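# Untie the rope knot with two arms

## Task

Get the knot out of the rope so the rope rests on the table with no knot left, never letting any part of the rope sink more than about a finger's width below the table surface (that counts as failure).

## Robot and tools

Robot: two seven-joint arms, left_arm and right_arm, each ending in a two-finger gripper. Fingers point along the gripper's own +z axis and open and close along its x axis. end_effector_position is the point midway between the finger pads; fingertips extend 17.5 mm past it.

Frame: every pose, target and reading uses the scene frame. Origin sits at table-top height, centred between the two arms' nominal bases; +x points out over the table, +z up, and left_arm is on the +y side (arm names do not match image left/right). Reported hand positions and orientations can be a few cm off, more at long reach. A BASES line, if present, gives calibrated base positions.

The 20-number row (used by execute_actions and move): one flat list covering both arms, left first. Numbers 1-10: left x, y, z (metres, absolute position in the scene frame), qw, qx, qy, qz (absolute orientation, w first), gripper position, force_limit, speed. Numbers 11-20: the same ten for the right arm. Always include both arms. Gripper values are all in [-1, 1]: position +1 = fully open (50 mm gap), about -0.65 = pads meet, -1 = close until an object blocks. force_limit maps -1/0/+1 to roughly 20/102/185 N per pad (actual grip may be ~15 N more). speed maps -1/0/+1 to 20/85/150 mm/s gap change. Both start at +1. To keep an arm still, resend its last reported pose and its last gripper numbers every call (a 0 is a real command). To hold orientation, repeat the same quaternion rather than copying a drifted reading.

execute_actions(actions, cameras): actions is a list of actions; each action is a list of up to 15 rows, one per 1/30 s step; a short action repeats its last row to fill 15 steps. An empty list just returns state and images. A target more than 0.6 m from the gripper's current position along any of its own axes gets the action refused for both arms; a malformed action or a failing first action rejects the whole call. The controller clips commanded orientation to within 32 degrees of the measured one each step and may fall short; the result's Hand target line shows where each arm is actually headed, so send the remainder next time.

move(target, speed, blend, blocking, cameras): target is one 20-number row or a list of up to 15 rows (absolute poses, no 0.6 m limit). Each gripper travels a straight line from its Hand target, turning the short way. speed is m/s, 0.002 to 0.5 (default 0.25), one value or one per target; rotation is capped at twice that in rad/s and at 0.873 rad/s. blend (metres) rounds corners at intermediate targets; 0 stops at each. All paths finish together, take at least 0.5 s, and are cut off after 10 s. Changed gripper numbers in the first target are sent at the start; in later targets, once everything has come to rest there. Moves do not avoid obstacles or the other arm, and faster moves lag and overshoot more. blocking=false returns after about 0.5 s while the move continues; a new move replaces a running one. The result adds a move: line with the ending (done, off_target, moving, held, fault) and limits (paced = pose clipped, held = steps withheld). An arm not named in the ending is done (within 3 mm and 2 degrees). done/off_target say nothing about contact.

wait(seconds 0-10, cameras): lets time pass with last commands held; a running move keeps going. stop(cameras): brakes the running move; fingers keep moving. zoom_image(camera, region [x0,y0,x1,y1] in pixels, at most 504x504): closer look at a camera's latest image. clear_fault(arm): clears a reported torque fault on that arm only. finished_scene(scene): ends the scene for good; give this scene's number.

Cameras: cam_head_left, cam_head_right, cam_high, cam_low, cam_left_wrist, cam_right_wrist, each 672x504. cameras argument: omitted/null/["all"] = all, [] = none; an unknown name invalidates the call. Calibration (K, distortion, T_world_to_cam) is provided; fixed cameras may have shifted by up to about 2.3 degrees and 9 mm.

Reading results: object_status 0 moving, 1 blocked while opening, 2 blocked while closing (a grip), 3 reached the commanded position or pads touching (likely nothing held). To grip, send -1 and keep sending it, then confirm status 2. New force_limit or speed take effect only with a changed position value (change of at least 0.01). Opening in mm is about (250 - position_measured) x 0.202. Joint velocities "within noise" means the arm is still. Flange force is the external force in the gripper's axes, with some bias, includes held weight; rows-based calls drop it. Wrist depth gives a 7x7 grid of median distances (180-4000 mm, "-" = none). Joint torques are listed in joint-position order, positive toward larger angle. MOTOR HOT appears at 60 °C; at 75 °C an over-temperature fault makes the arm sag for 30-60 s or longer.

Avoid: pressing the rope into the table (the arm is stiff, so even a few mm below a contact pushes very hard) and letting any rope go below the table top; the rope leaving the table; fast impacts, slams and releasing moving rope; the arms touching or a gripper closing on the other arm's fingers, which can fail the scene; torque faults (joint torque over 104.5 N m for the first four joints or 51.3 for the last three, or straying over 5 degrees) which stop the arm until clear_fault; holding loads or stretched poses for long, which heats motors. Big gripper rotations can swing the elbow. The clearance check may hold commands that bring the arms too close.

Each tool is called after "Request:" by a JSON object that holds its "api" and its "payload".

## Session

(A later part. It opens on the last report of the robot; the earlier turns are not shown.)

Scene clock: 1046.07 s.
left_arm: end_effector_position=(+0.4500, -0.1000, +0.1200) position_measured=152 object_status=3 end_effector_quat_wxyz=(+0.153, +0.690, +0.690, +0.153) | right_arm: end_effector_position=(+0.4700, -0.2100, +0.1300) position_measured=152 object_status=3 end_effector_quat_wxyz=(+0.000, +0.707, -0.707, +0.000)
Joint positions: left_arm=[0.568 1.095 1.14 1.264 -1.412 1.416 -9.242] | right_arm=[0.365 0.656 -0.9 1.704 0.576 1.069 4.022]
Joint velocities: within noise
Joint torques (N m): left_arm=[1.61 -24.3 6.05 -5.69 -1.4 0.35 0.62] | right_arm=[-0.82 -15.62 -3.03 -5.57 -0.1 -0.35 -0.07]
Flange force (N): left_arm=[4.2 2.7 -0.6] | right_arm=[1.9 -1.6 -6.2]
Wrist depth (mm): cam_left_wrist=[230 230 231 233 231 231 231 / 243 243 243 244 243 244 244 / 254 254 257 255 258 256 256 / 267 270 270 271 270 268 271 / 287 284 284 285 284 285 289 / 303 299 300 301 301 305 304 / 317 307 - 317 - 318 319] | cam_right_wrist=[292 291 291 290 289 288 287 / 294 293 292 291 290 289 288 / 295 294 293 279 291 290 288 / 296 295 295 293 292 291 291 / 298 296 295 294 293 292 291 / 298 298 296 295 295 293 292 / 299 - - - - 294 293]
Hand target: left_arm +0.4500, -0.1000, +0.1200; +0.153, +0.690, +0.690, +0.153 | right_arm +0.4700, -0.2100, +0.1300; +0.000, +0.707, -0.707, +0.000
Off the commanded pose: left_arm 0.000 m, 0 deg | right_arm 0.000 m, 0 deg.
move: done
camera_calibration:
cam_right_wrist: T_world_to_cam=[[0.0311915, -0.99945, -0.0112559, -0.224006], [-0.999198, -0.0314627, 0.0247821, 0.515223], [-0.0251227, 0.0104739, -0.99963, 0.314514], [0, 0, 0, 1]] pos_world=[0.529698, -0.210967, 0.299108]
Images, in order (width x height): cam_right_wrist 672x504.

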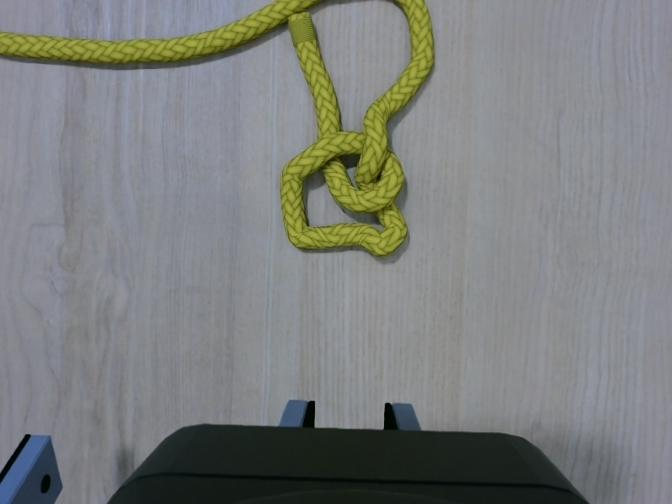

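Request:
{"api": "move", "payload": {"target": [[0.45,-0.10,0.12,0.1527,0.690,0.690,0.1527,0,-0.8,-0.5,0.551,-0.210,0.09,0,0.3827,0.9239,0,0,-0.6,-0.5],[0.45,-0.10,0.12,0.1527,0.690,0.690,0.1527,0,-0.8,-0.5,0.551,-0.210,0.045,0,0.3827,0.9239,0,0,-0.6,-0.5]], "speed": 0.15}}

Scene clock: 1096.77 s.
left_arm: end_effector_position=(+0.4500, -0.1000, +0.1200) position_measured=152 object_status=3 end_effector_quat_wxyz=(+0.153, +0.690, +0.690, +0.153) | right_arm: end_effector_position=(+0.5510, -0.2100, +0.0451) position_measured=152 object_status=3 end_effector_quat_wxyz=(+0.000, +0.383, +0.924, +0.000)
Joint positions: left_arm=[0.568 1.095 1.14 1.264 -1.412 1.416 -9.242] | right_arm=[-0.041 0.792 -0.24 1.505 0.223 0.872 2.032]
Joint velocities: within noise
Joint torques (N m): left_arm=[1.59 -24.29 6.07 -5.72 -1.38 0.38 0.57] | right_arm=[-0.79 -20.53 0.03 -5.32 -0.08 0.12 -0.13]
Flange force (N): left_arm=[4.4 2.4 -0.5] | right_arm=[-4.3 2.3 -3.6]
Wrist depth (mm): cam_left_wrist=[230 230 231 232 231 231 232 / 243 243 243 243 244 244 244 / 254 254 257 255 258 255 255 / 267 270 270 270 270 268 271 / 287 284 284 284 285 285 288 / 303 298 300 300 300 305 305 / 318 313 - 319 - 319 319] | cam_right_wrist=[207 207 207 206 206 205 205 / 207 208 207 207 207 206 206 / 208 208 208 207 207 207 206 / 208 208 208 208 207 207 207 / 209 209 208 208 208 207 207 / 209 209 209 193 202 208 208 / 209 210 209 - - 208 208]
Hand target: left_arm +0.4500, -0.1000, +0.1200; +0.153, +0.690, +0.690, +0.153 | right_arm +0.5510, -0.2100, +0.0450; +0.000, +0.383, +0.924, +0.000
Off the commanded pose: left_arm 0.000 m, 0 deg | right_arm 0.000 m, 0 deg.
move: done
camera_calibration:
cam_left_wrist: T_world_to_cam=[[0.00936353, 0.999931, 0.00704327, 0.099556], [0.901371, -0.0114898, 0.432896, -0.402651], [0.432947, 0.00229516, -0.901416, 0.0789244], [0, 0, 0, 1]] pos_world=[0.327835, -0.104357, 0.244748]
cam_right_wrist: T_world_to_cam=[[-0.72875, 0.684687, -0.0113162, 0.54488], [0.684317, 0.728765, 0.0247305, -0.169756], [0.0251795, 0.0102785, -0.99963, 0.203919], [0, 0, 0, 1]] pos_world=[0.508113, -0.251456, 0.214208]

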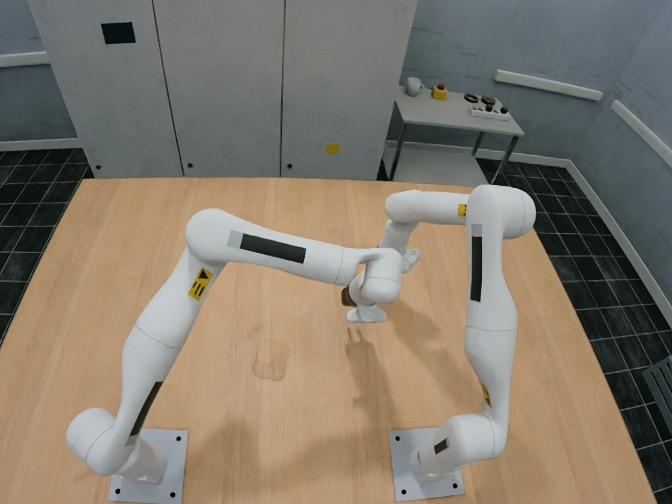

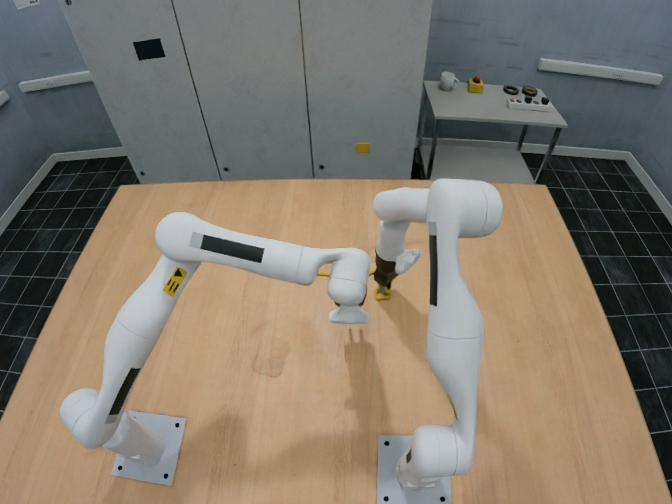

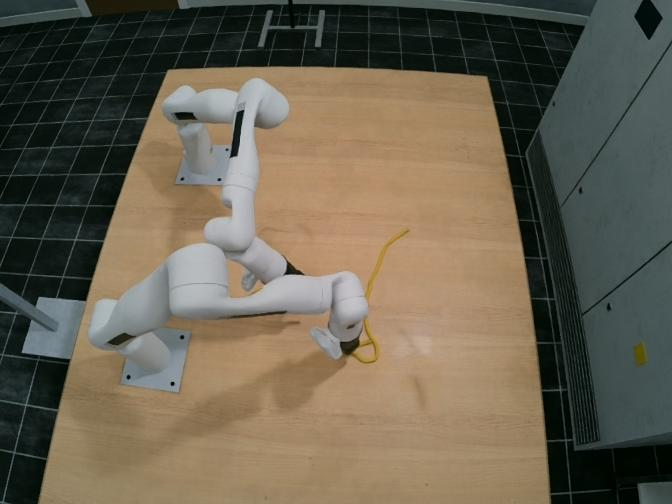

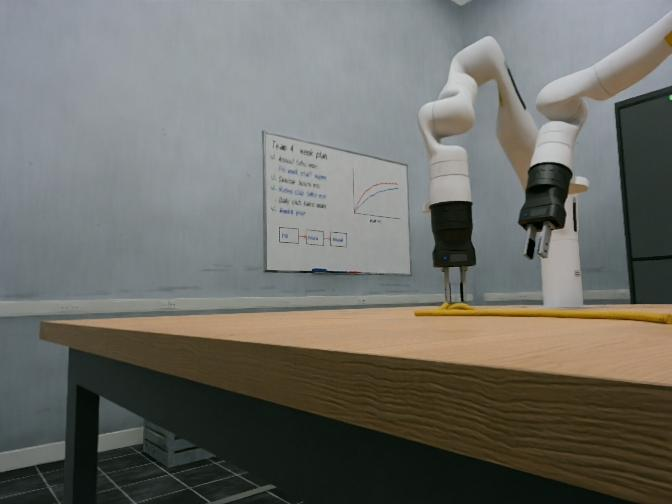

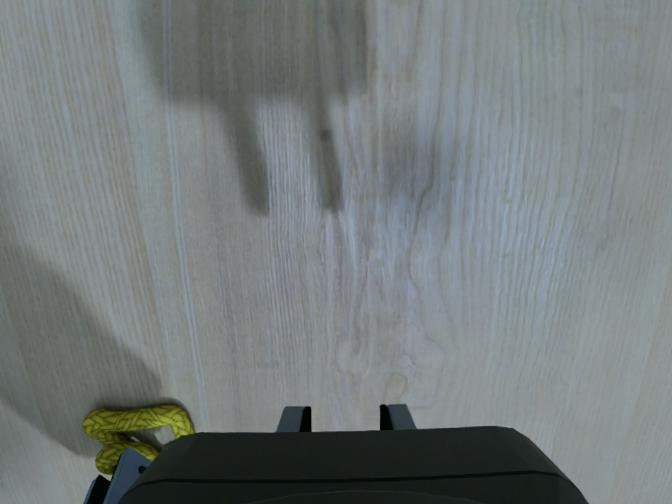

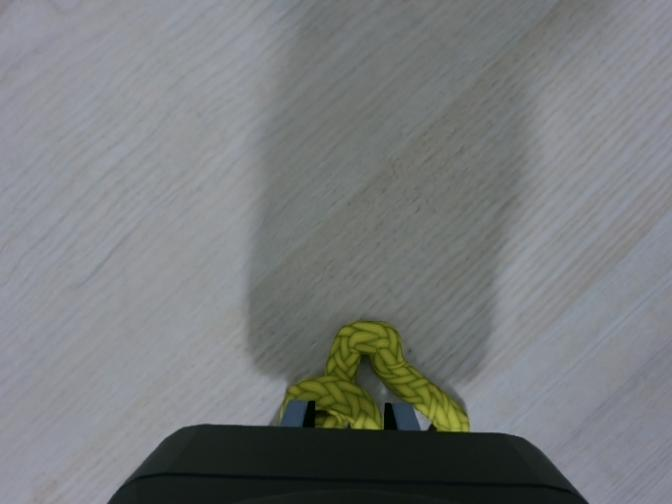

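Request:
{"api": "zoom_image", "payload": {"camera": "cam_right_wrist", "region": [252, 300, 492, 450]}}

Scaled by 2.100.

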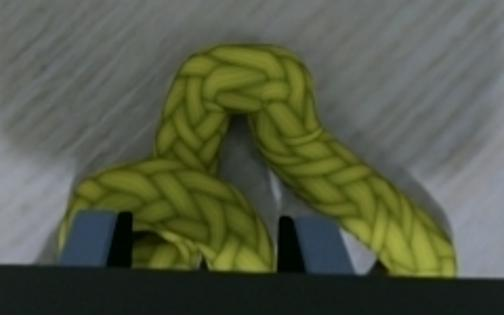

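Request:
{"api": "move", "payload": {"target": [[0.45,-0.10,0.12,0.1527,0.690,0.690,0.1527,0,-0.8,-0.5,0.548,-0.207,0.045,0,0.3827,0.9239,0,-0.1,-0.6,-0.5],[0.45,-0.10,0.12,0.1527,0.690,0.690,0.1527,0,-0.8,-0.5,0.548,-0.207,0.027,0,0.3827,0.9239,0,-0.1,-0.6,-0.5],[0.45,-0.10,0.12,0.1527,0.690,0.690,0.1527,0,-0.8,-0.5,0.548,-0.207,0.027,0,0.3827,0.9239,0,-1,-0.6,-0.5]], "speed": 0.04, "cameras": ["cam_right_wrist"]}}

Request:
{"api": "zoom_image", "payload": {"camera": "cam_right_wrist", "region": [252, 300, 492, 450]}}

Request:
{"api": "move", "payload": {"target": [0.45,-0.10,0.12,0.1527,0.690,0.690,0.1527,0,-0.8,-0.5,0.540,-0.20,0.06,0,0.3827,0.9239,0,-1,-0.6,-0.5], "speed": 0.05, "cameras": ["cam_right_wrist","cam_low","cam_high"]}}

Request:
{"api": "zoom_image", "payload": {"camera": "cam_low", "region": [372, 240, 532, 360]}}

Request:
{"api": "zoom_image", "payload": {"camera": "cam_right_wrist", "region": [202, 250, 522, 450]}}

Scene clock: 1123.57 s.
left_arm: end_effector_position=(+0.4500, -0.1000, +0.1200) position_measured=152 object_status=3 end_effector_quat_wxyz=(+0.153, +0.690, +0.690, +0.153) | right_arm: end_effector_position=(+0.5480, -0.2070, +0.0270) position_measured=207 object_status=2 end_effector_quat_wxyz=(+0.000, +0.383, +0.924, +0.000)
Joint positions: left_arm=[0.568 1.095 1.14 1.264 -1.412 1.416 -9.242] | right_arm=[-0.05 0.816 -0.234 1.527 0.231 0.826 2.018]
Joint velocities: within noise
Joint torques (N m): left_arm=[1.59 -24.28 6.02 -5.66 -1.39 0.36 0.57] | right_arm=[-0.9 20.6 3.47 13.41 -0.04 0.01 -0.15]
Flange force (N): left_arm=[4.2 2.6 -0.6] | right_arm=[-6.9 5.2 -82.3]
Wrist depth (mm): cam_left_wrist=[231 230 231 233 231 231 231 / 243 243 243 243 243 244 244 / 254 255 257 255 257 255 256 / 267 270 270 270 270 268 271 / 287 284 284 284 284 285 288 / 303 303 301 301 301 305 305 / 318 304 - 318 - 318 319] | cam_right_wrist=[193 192 192 191 191 191 190 / 193 193 192 192 191 191 190 / 194 194 193 192 192 191 191 / 194 193 193 193 192 192 192 / 195 194 194 193 193 192 192 / 195 195 194 185 193 193 193 / 196 195 - - 193 193 193]
Hand target: left_arm +0.4500, -0.1000, +0.1200; +0.153, +0.690, +0.690, +0.153 | right_arm +0.5480, -0.2070, +0.0270; +0.000, +0.383, +0.924, +0.000
Off the commanded pose: left_arm 0.000 m, 0 deg | right_arm 0.000 m, 0 deg.
move: done
camera_calibration:
cam_right_wrist: T_world_to_cam=[[-0.728705, 0.684736, -0.0112463, 0.540411], [0.684365, 0.728717, 0.0248047, -0.169492], [0.02518, 0.0103787, -0.999629, 0.185895], [0, 0, 0, 1]] pos_world=[0.505113, -0.248456, 0.196108]
Images, in order (width x height): cam_right_wrist 672x504.

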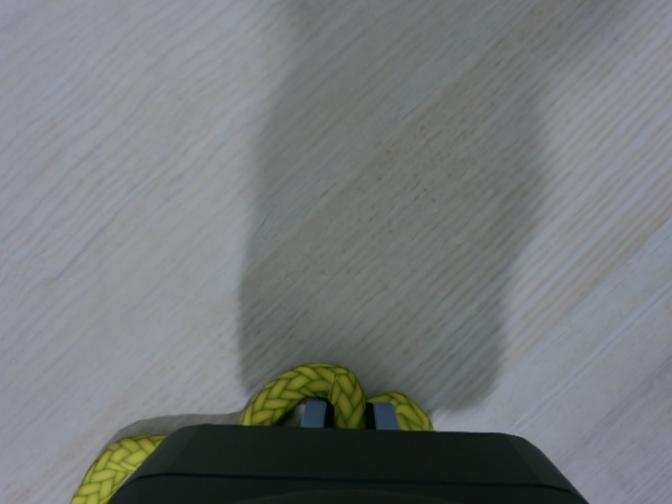

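Scaled by 2.100.

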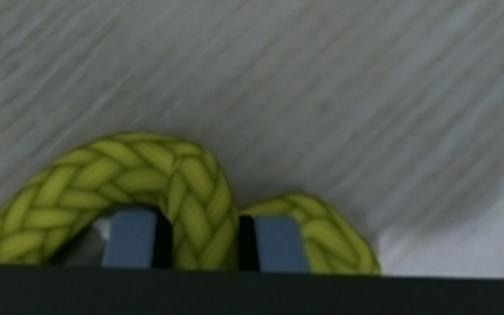

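Scene clock: 1124.63 s.
left_arm: end_effector_position=(+0.4500, -0.1000, +0.1200) position_measured=152 object_status=3 end_effector_quat_wxyz=(+0.153, +0.690, +0.690, +0.153) | right_arm: end_effector_position=(+0.5400, -0.2000, +0.0599) position_measured=207 object_status=2 end_effector_quat_wxyz=(+0.000, +0.383, +0.924, +0.000)
Joint positions: left_arm=[0.568 1.095 1.14 1.264 -1.412 1.416 -9.242] | right_arm=[-0.057 0.751 -0.245 1.533 0.216 0.884 2.012]
Joint velocities: within noise
Joint torques (N m): left_arm=[1.57 -24.26 6.06 -5.74 -1.39 0.39 0.56] | right_arm=[-0.8 -20.07 -0.02 -5.52 -0.04 -0.19 -0.1]
Flange force (N): left_arm=[4.5 2.3 -0.6] | right_arm=[-4.3 2.5 -4.2]
Wrist depth (mm): cam_left_wrist=[230 231 231 233 231 231 231 / 243 243 243 243 243 244 244 / 254 254 257 255 258 255 256 / 267 270 270 270 271 269 271 / 287 284 285 285 285 285 288 / 302 299 300 301 301 305 305 / 317 314 - 318 - 319 319] | cam_right_wrist=[222 222 222 221 221 221 220 / 223 222 222 221 221 221 220 / 223 223 223 222 222 221 221 / 223 223 223 222 222 222 221 / 224 224 223 223 222 222 221 / 224 224 223 189 223 222 222 / 225 214 193 - 223 223 222]
Hand target: left_arm +0.4500, -0.1000, +0.1200; +0.153, +0.690, +0.690, +0.153 | right_arm +0.5400, -0.2000, +0.0600; +0.000, +0.383, +0.924, +0.000
Off the commanded pose: left_arm 0.000 m, 0 deg | right_arm 0.000 m, 0 deg.
move: done
camera_calibration:
cam_right_wrist: T_world_to_cam=[[-0.728705, 0.684735, -0.0112419, 0.530157], [0.684368, 0.728719, 0.0246634, -0.169903], [0.0250801, 0.0102788, -0.999633, 0.218938], [0, 0, 0, 1]] pos_world=[0.497114, -0.241456, 0.229008]
Images, in order (width x height): cam_high 672x504, cam_low 672x504, cam_right_wrist 672x504.

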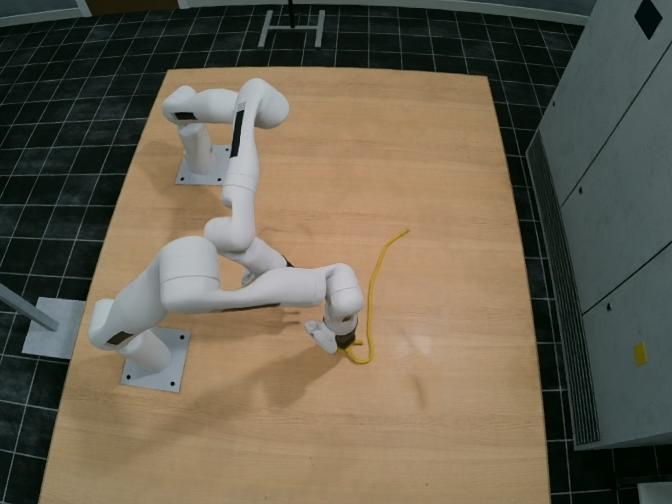

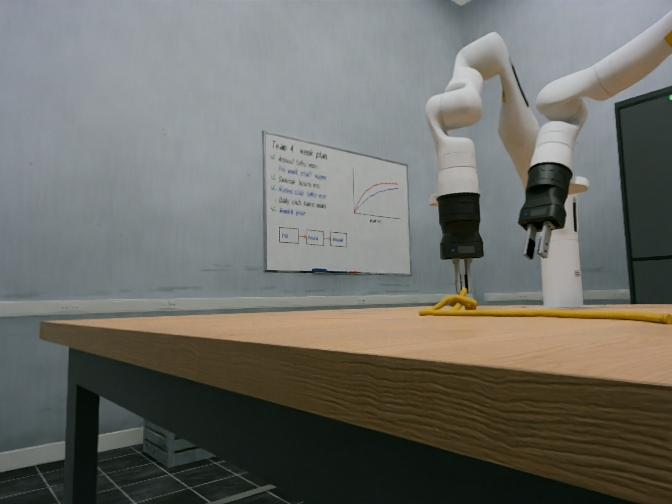

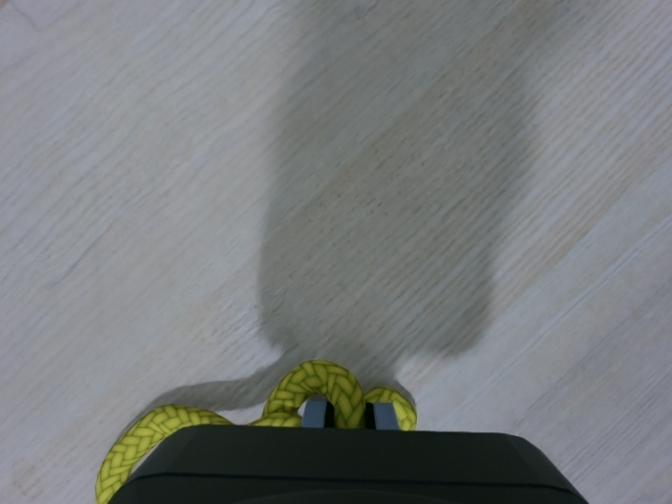

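Scaled by 3.150 from the camera's 672x504 image, which has a finer 960x720 frame.

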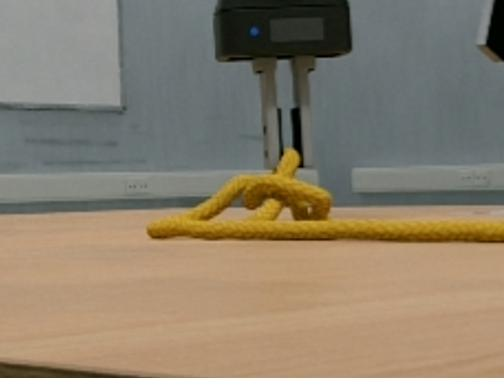

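Scaled by 1.575.

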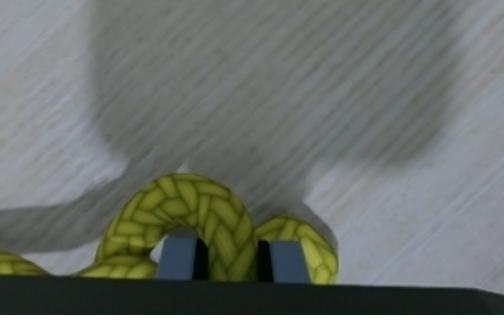

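Request:
{"api": "move", "payload": {"target": [0.45,-0.10,0.12,0.1527,0.690,0.690,0.1527,0,-0.8,-0.5,0.510,-0.20,0.08,0,0.3827,0.9239,0,-1,-0.6,-0.5], "speed": 0.05, "cameras": ["cam_right_wrist","cam_low","cam_high"]}}

Request:
{"api": "zoom_image", "payload": {"camera": "cam_low", "region": [392, 230, 532, 340]}}

Request:
{"api": "zoom_image", "payload": {"camera": "cam_high", "region": [282, 300, 422, 400]}}

Scene clock: 1132.37 s.
left_arm: end_effector_position=(+0.4500, -0.1000, +0.1200) position_measured=152 object_status=3 end_effector_quat_wxyz=(+0.153, +0.690, +0.690, +0.153) | right_arm: end_effector_position=(+0.5100, -0.2000, +0.0800) position_measured=207 object_status=2 end_effector_quat_wxyz=(+0.000, +0.383, +0.924, +0.000)
Joint positions: left_arm=[0.568 1.095 1.14 1.264 -1.412 1.416 -9.242] | right_arm=[-0.052 0.667 -0.255 1.629 0.206 0.872 2]
Joint velocities: within noise
Joint torques (N m): left_arm=[1.61 -24.25 6 -5.66 -1.44 0.35 0.56] | right_arm=[-0.81 -18.34 0.14 -5.13 -0.1 -0.11 -0.13]
Flange force (N): left_arm=[4.3 2.6 -0.7] | right_arm=[-4.4 2.5 -5.2]
Wrist depth (mm): cam_left_wrist=[230 231 231 233 231 232 231 / 243 243 243 243 244 244 244 / 255 254 257 255 257 255 255 / 267 269 270 270 270 268 271 / 286 281 284 285 285 285 288 / 303 290 300 300 301 305 305 / - 290 - 318 - 319 320] | cam_right_wrist=[243 242 242 242 241 241 240 / 243 243 242 242 242 241 241 / 243 243 243 242 242 242 241 / 244 243 243 243 243 242 242 / 244 244 243 243 243 242 242 / 245 245 244 189 243 244 242 / 245 245 226 - 244 243 243]
Hand target: left_arm +0.4500, -0.1000, +0.1200; +0.153, +0.690, +0.690, +0.153 | right_arm +0.5100, -0.2000, +0.0800; +0.000, +0.383, +0.924, +0.000
Off the commanded pose: left_arm 0.000 m, 0 deg | right_arm 0.000 m, 0 deg.
move: done
camera_calibration:
cam_right_wrist: T_world_to_cam=[[-0.728751, 0.684685, -0.0113162, 0.508623], [0.684316, 0.728766, 0.0247304, -0.149917], [0.0251794, 0.0102785, -0.99963, 0.239733], [0, 0, 0, 1]] pos_world=[0.467213, -0.241456, 0.249108]
Images, in order (width x height): cam_high 672x504, cam_low 672x504, cam_right_wrist 672x504.

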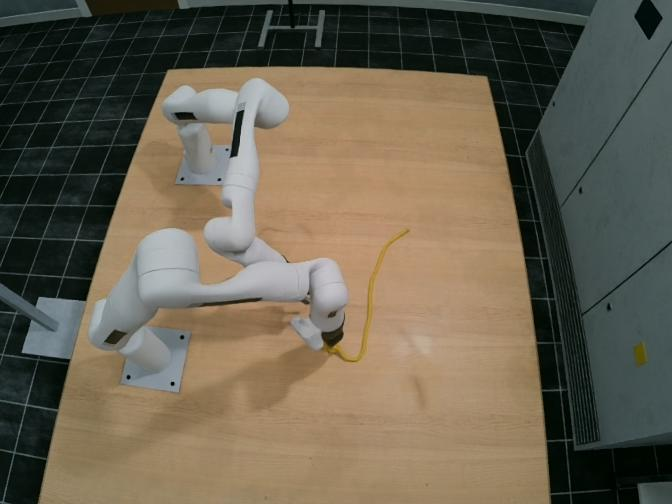

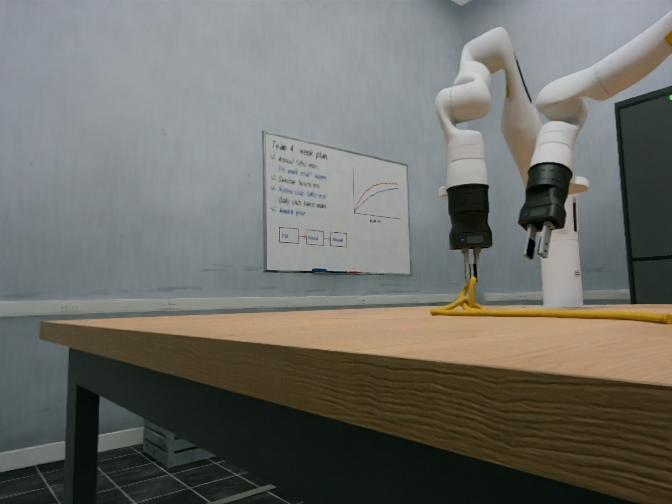

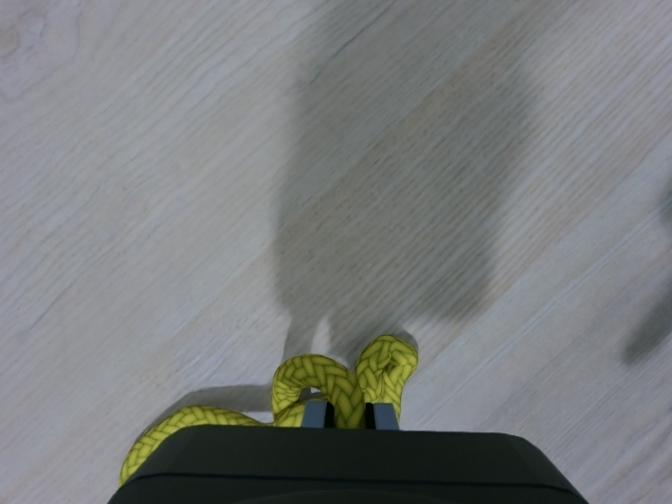

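Scaled by 3.600 from the camera's 672x504 image, which has a finer 960x720 frame.

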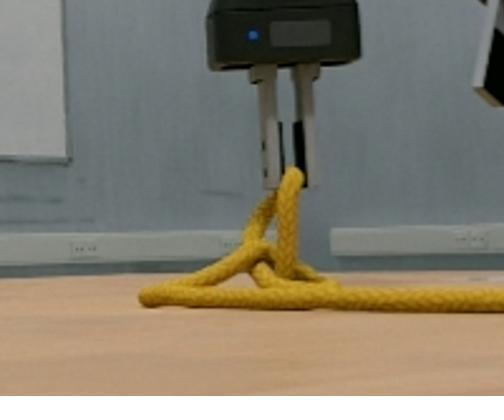

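Scaled by 3.600 from the camera's 672x504 image, which has a finer 960x720 frame.

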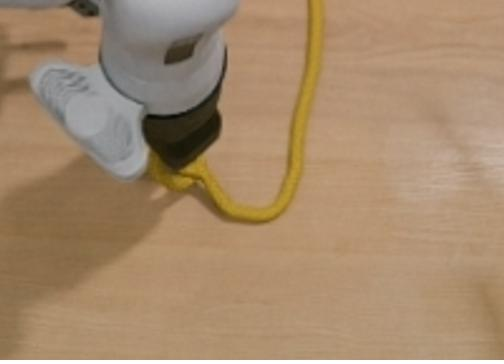

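Request:
{"api": "move", "payload": {"target": [0.45,-0.10,0.12,0.1527,0.690,0.690,0.1527,0,-0.8,-0.5,0.500,-0.20,0.16,0,0.3827,0.9239,0,-1,-0.6,-0.5], "speed": 0.08, "cameras": ["cam_right_wrist","cam_low","cam_high"]}}

Request:
{"api": "zoom_image", "payload": {"camera": "cam_low", "region": [392, 220, 532, 340]}}

Request:
{"api": "zoom_image", "payload": {"camera": "cam_high", "region": [282, 300, 422, 400]}}

Scene clock: 1142.60 s.
left_arm: end_effector_position=(+0.4500, -0.1000, +0.1200) position_measured=152 object_status=3 end_effector_quat_wxyz=(+0.153, +0.690, +0.690, +0.153) | right_arm: end_effector_position=(+0.5000, -0.2000, +0.1599) position_measured=207 object_status=2 end_effector_quat_wxyz=(+0.000, +0.383, +0.924, +0.000)
Joint positions: left_arm=[0.568 1.095 1.14 1.264 -1.412 1.416 -9.242] | right_arm=[-0.037 0.539 -0.28 1.565 0.163 1.061 2.029]
Joint velocities: within noise
Joint torques (N m): left_arm=[1.59 -24.34 6.08 -5.67 -1.42 0.37 0.61] | right_arm=[-0.81 -17.37 0.16 -6.6 -0.08 -0.08 -0.14]
Flange force (N): left_arm=[4.1 2.7 -0.5] | right_arm=[-3.0 1.1 -4.6]
Wrist depth (mm): cam_left_wrist=[230 231 231 232 231 231 231 / 243 243 243 243 244 244 244 / 254 255 257 255 257 255 256 / 267 270 269 270 270 268 271 / 286 284 284 285 284 285 289 / 296 297 300 301 301 304 305 / 314 314 - 318 - 319 319] | cam_right_wrist=[322 321 321 321 320 320 320 / 323 323 322 322 322 322 320 / 325 324 323 323 322 322 321 / 324 324 324 323 322 322 321 / 325 324 325 273 323 322 321 / 326 326 325 189 323 323 322 / 326 325 326 - - 324 324]
Hand target: left_arm +0.4500, -0.1000, +0.1200; +0.153, +0.690, +0.690, +0.153 | right_arm +0.5000, -0.2000, +0.1600; +0.000, +0.383, +0.924, +0.000
Off the commanded pose: left_arm 0.000 m, 0 deg | right_arm 0.000 m, 0 deg.
move: done
camera_calibration:
cam_right_wrist: T_world_to_cam=[[-0.72875, 0.684687, -0.0113162, 0.502166], [0.684317, 0.728765, 0.0247305, -0.144982], [0.0251795, 0.0102785, -0.99963, 0.319858], [0, 0, 0, 1]] pos_world=[0.457113, -0.241456, 0.329008]
Images, in order (width x height): cam_high 672x504, cam_low 672x504, cam_right_wrist 672x504.

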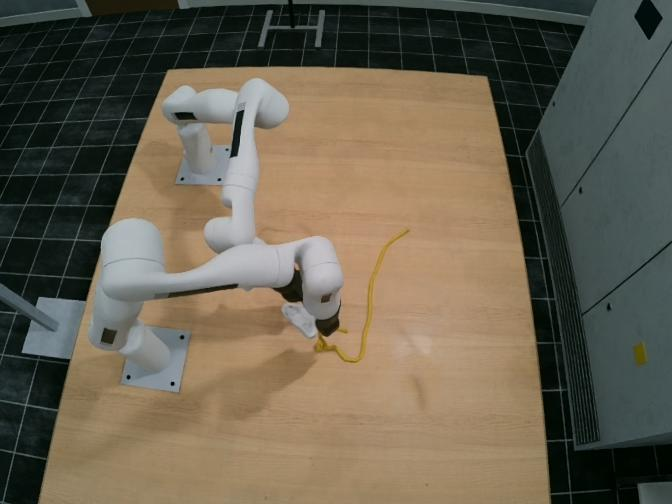

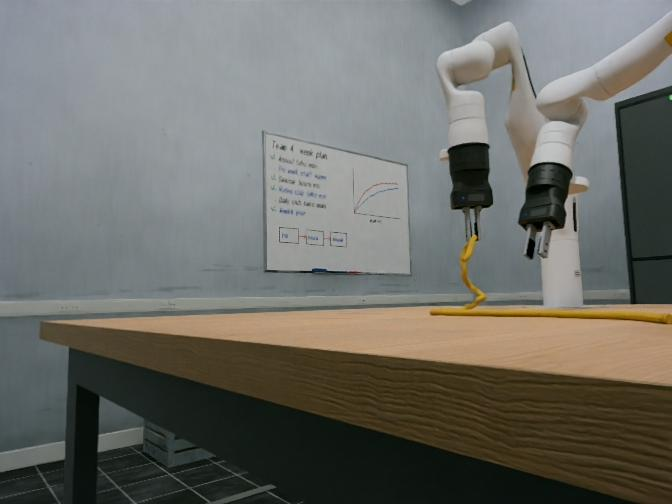

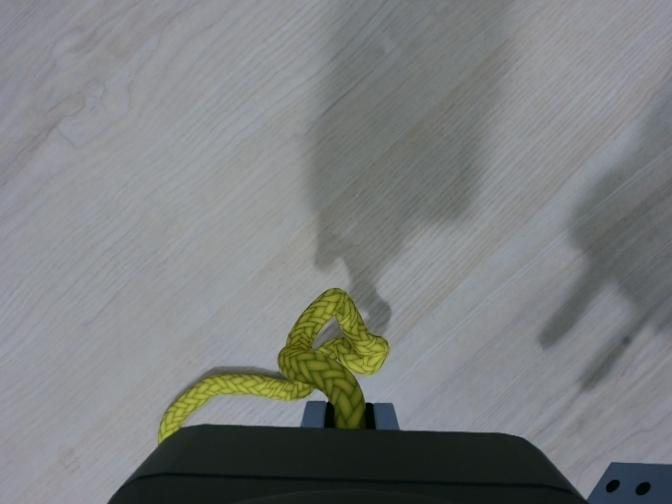

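Scaled by 3.600 from the camera's 672x504 image, which has a finer 960x720 frame.

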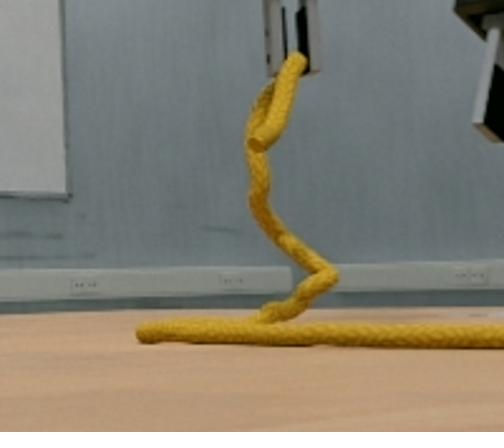

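Scaled by 3.600 from the camera's 672x504 image, which has a finer 960x720 frame.

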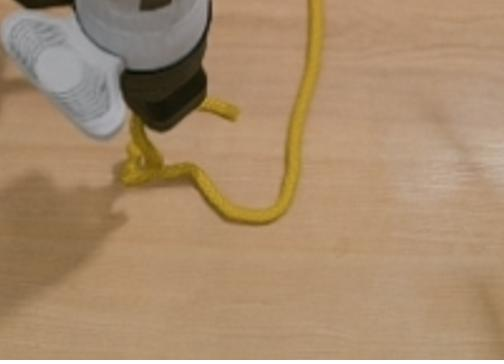

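Request:
{"api": "move", "payload": {"target": [[0.45,-0.10,0.12,0.1527,0.690,0.690,0.1527,0,-0.8,-0.5,0.49,-0.24,0.22,0,0.3827,0.9239,0,-1,-0.6,-0.5],[0.45,-0.10,0.12,0.1527,0.690,0.690,0.1527,0,-0.8,-0.5,0.38,-0.24,0.03,0,0.3827,0.9239,0,-1,-0.6,-0.5]], "speed": 0.1, "cameras": ["cam_right_wrist","cam_low","cam_high"]}}

Request:
{"api": "zoom_image", "payload": {"camera": "cam_high", "region": [232, 300, 372, 400]}}

Request:
{"api": "zoom_image", "payload": {"camera": "cam_low", "region": [392, 220, 532, 340]}}

Scene clock: 1157.63 s.
left_arm: end_effector_position=(+0.4500, -0.1000, +0.1200) position_measured=152 object_status=3 end_effector_quat_wxyz=(+0.153, +0.690, +0.690, +0.153) | right_arm: end_effector_position=(+0.3800, -0.2400, +0.0300) position_measured=207 object_status=2 end_effector_quat_wxyz=(+0.000, +0.383, +0.924, +0.000)
Joint positions: left_arm=[0.568 1.095 1.14 1.264 -1.412 1.416 -9.242] | right_arm=[-0.009 0.559 -0.217 2.128 0.251 0.478 1.97]
Joint velocities: within noise
Joint torques (N m): left_arm=[1.58 -24.25 6.05 -5.69 -1.38 0.39 0.58] | right_arm=[-0.82 -13.66 0.53 -2.37 -0.1 -0.05 -0.31]
Flange force (N): left_arm=[4.3 2.5 -0.6] | right_arm=[-5.8 1.3 -7.6]
Wrist depth (mm): cam_left_wrist=[230 230 231 232 231 231 232 / 242 243 243 243 243 244 244 / 252 255 257 255 257 255 255 / 257 269 270 271 271 268 271 / 284 285 285 285 285 286 289 / 303 304 300 301 301 304 305 / 313 317 - 318 - 319 320] | cam_right_wrist=[194 194 193 193 193 192 192 / 194 194 194 193 193 192 193 / 195 195 194 194 194 193 193 / 195 195 195 194 194 194 193 / 196 195 195 194 194 194 194 / 196 196 196 186 195 194 194 / 196 196 - - 195 194 194]
Hand target: left_arm +0.4500, -0.1000, +0.1200; +0.153, +0.690, +0.690, +0.153 | right_arm +0.3800, -0.2400, +0.0300; +0.000, +0.383, +0.924, +0.000
Off the commanded pose: left_arm 0.000 m, 0 deg | right_arm 0.000 m, 0 deg.
move: done
camera_calibration:
cam_right_wrist: T_world_to_cam=[[-0.728706, 0.684736, -0.0111734, 0.440604], [0.684367, 0.728718, 0.0247363, -0.0305326], [0.0250801, 0.0103788, -0.999632, 0.193501], [0, 0, 0, 1]] pos_world=[0.337114, -0.281456, 0.199108]
Images, in order (width x height): cam_high 672x504, cam_low 672x504, cam_right_wrist 672x504.

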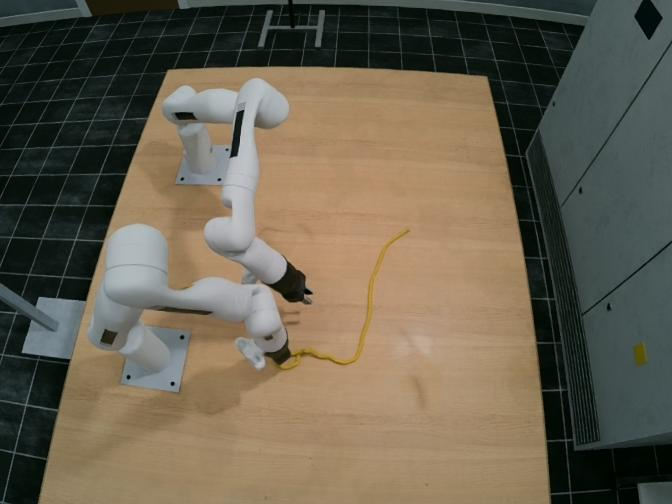

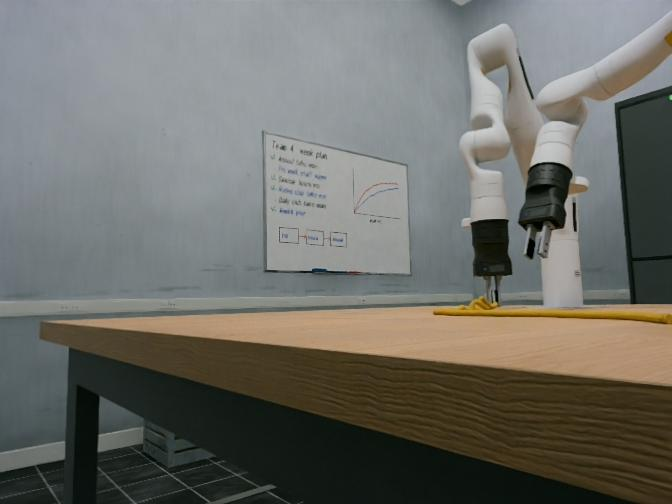

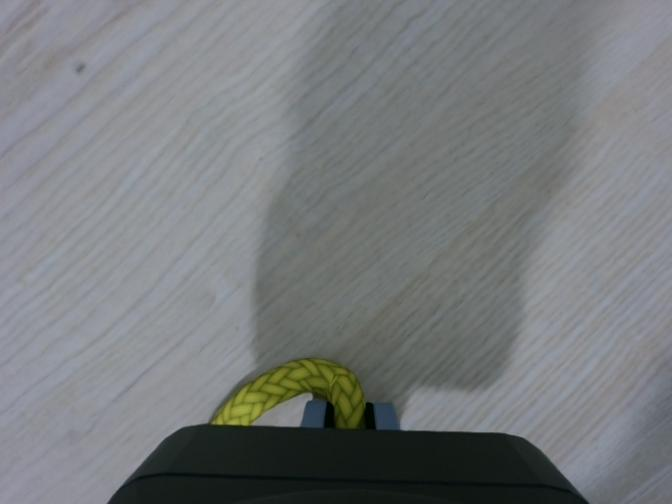

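Scaled by 3.600 from the camera's 672x504 image, which has a finer 960x720 frame.

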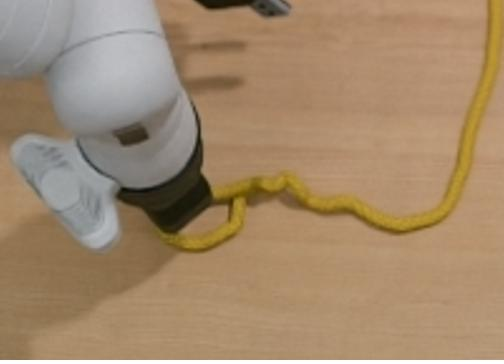

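Scaled by 3.600 from the camera's 672x504 image, which has a finer 960x720 frame.

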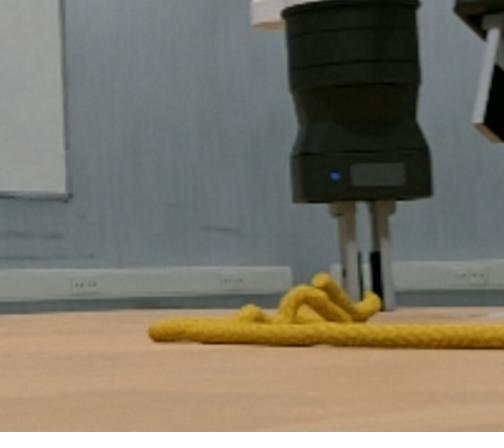

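Release gently, retreat up, view.

Request:
{"api": "move", "payload": {"target": [[0.45,-0.10,0.12,0.1527,0.690,0.690,0.1527,0,-0.8,-0.5,0.380,-0.24,0.025,0,0.3827,0.9239,0,-1,-0.6,-0.5],[0.45,-0.10,0.12,0.1527,0.690,0.690,0.1527,0,-0.8,-0.5,0.380,-0.24,0.025,0,0.3827,0.9239,0,-0.1,-0.6,-0.9],[0.45,-0.10,0.12,0.1527,0.690,0.690,0.1527,0,-0.8,-0.5,0.38,-0.24,0.1,0,0.3827,0.9239,0,-0.1,-0.6,-0.5],[0.45,-0.10,0.12,0.1527,0.690,0.690,0.1527,0,-0.8,-0.5,0.34,-0.24,0.17,0,0.7071,-0.7071,0,0,-0.6,-0.5]], "speed": [0.1,0.1,0.1,0.35], "cameras": ["cam_right_wrist"]}}

Scene clock: 1181.10 s.
left_arm: end_effector_position=(+0.4500, -0.1000, +0.1200) position_measured=152 object_status=3 end_effector_quat_wxyz=(+0.153, +0.690, +0.690, +0.153) | right_arm: end_effector_position=(+0.3400, -0.2400, +0.1700) position_measured=152 object_status=3 end_effector_quat_wxyz=(+0.000, +0.707, -0.707, +0.000)
Joint positions: left_arm=[0.568 1.095 1.14 1.264 -1.412 1.416 -9.242] | right_arm=[0.561 0.273 -0.902 2.051 0.266 0.936 4.262]
Joint velocities: within noise
Joint torques (N m): left_arm=[1.64 -24.26 6.03 -5.7 -1.42 0.36 0.56] | right_arm=[-0.8 -8.58 -0.47 -5.85 -0.12 -0.19 -0.1]
Flange force (N): left_arm=[4.5 2.5 -0.6] | right_arm=[2.3 1.1 -8.3]
Wrist depth (mm): cam_left_wrist=[230 231 231 233 231 231 231 / 242 243 243 244 244 244 243 / 252 254 257 255 257 256 255 / 260 270 271 270 270 268 272 / 281 284 284 284 285 285 288 / 303 303 300 300 300 303 305 / 314 317 - 317 - 320 320] | cam_right_wrist=[334 334 332 330 331 329 328 / 336 335 333 332 331 330 330 / 336 336 335 333 333 332 329 / 338 337 335 334 333 332 331 / 338 339 337 335 333 333 332 / 341 338 337 336 335 335 333 / 342 340 339 337 337 334 333]
Hand target: left_arm +0.4500, -0.1000, +0.1200; +0.153, +0.690, +0.690, +0.153 | right_arm +0.3400, -0.2400, +0.1700; +0.000, +0.707, -0.707, +0.000
Off the commanded pose: left_arm 0.000 m, 0 deg | right_arm 0.000 m, 0 deg.
move: done
camera_calibration:
cam_right_wrist: T_world_to_cam=[[0.0311946, -0.99945, -0.0112529, -0.249484], [-0.9992, -0.0314647, 0.0246822, 0.383327], [-0.0250227, 0.0104739, -0.999632, 0.351506], [0, 0, 0, 1]] pos_world=[0.399598, -0.240967, 0.339108]
Images, in order (width x height): cam_right_wrist 672x504.

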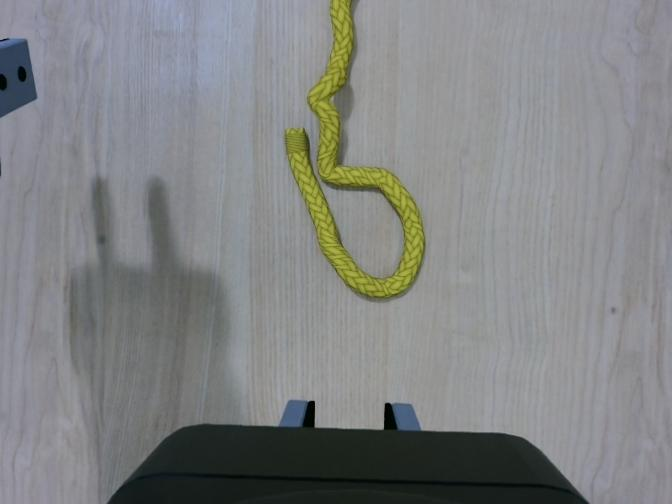

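Fully untied, no crossings.

Request:
{"api": "finished_scene", "payload": {"scene": 1}}

The scene is finished: the task was done.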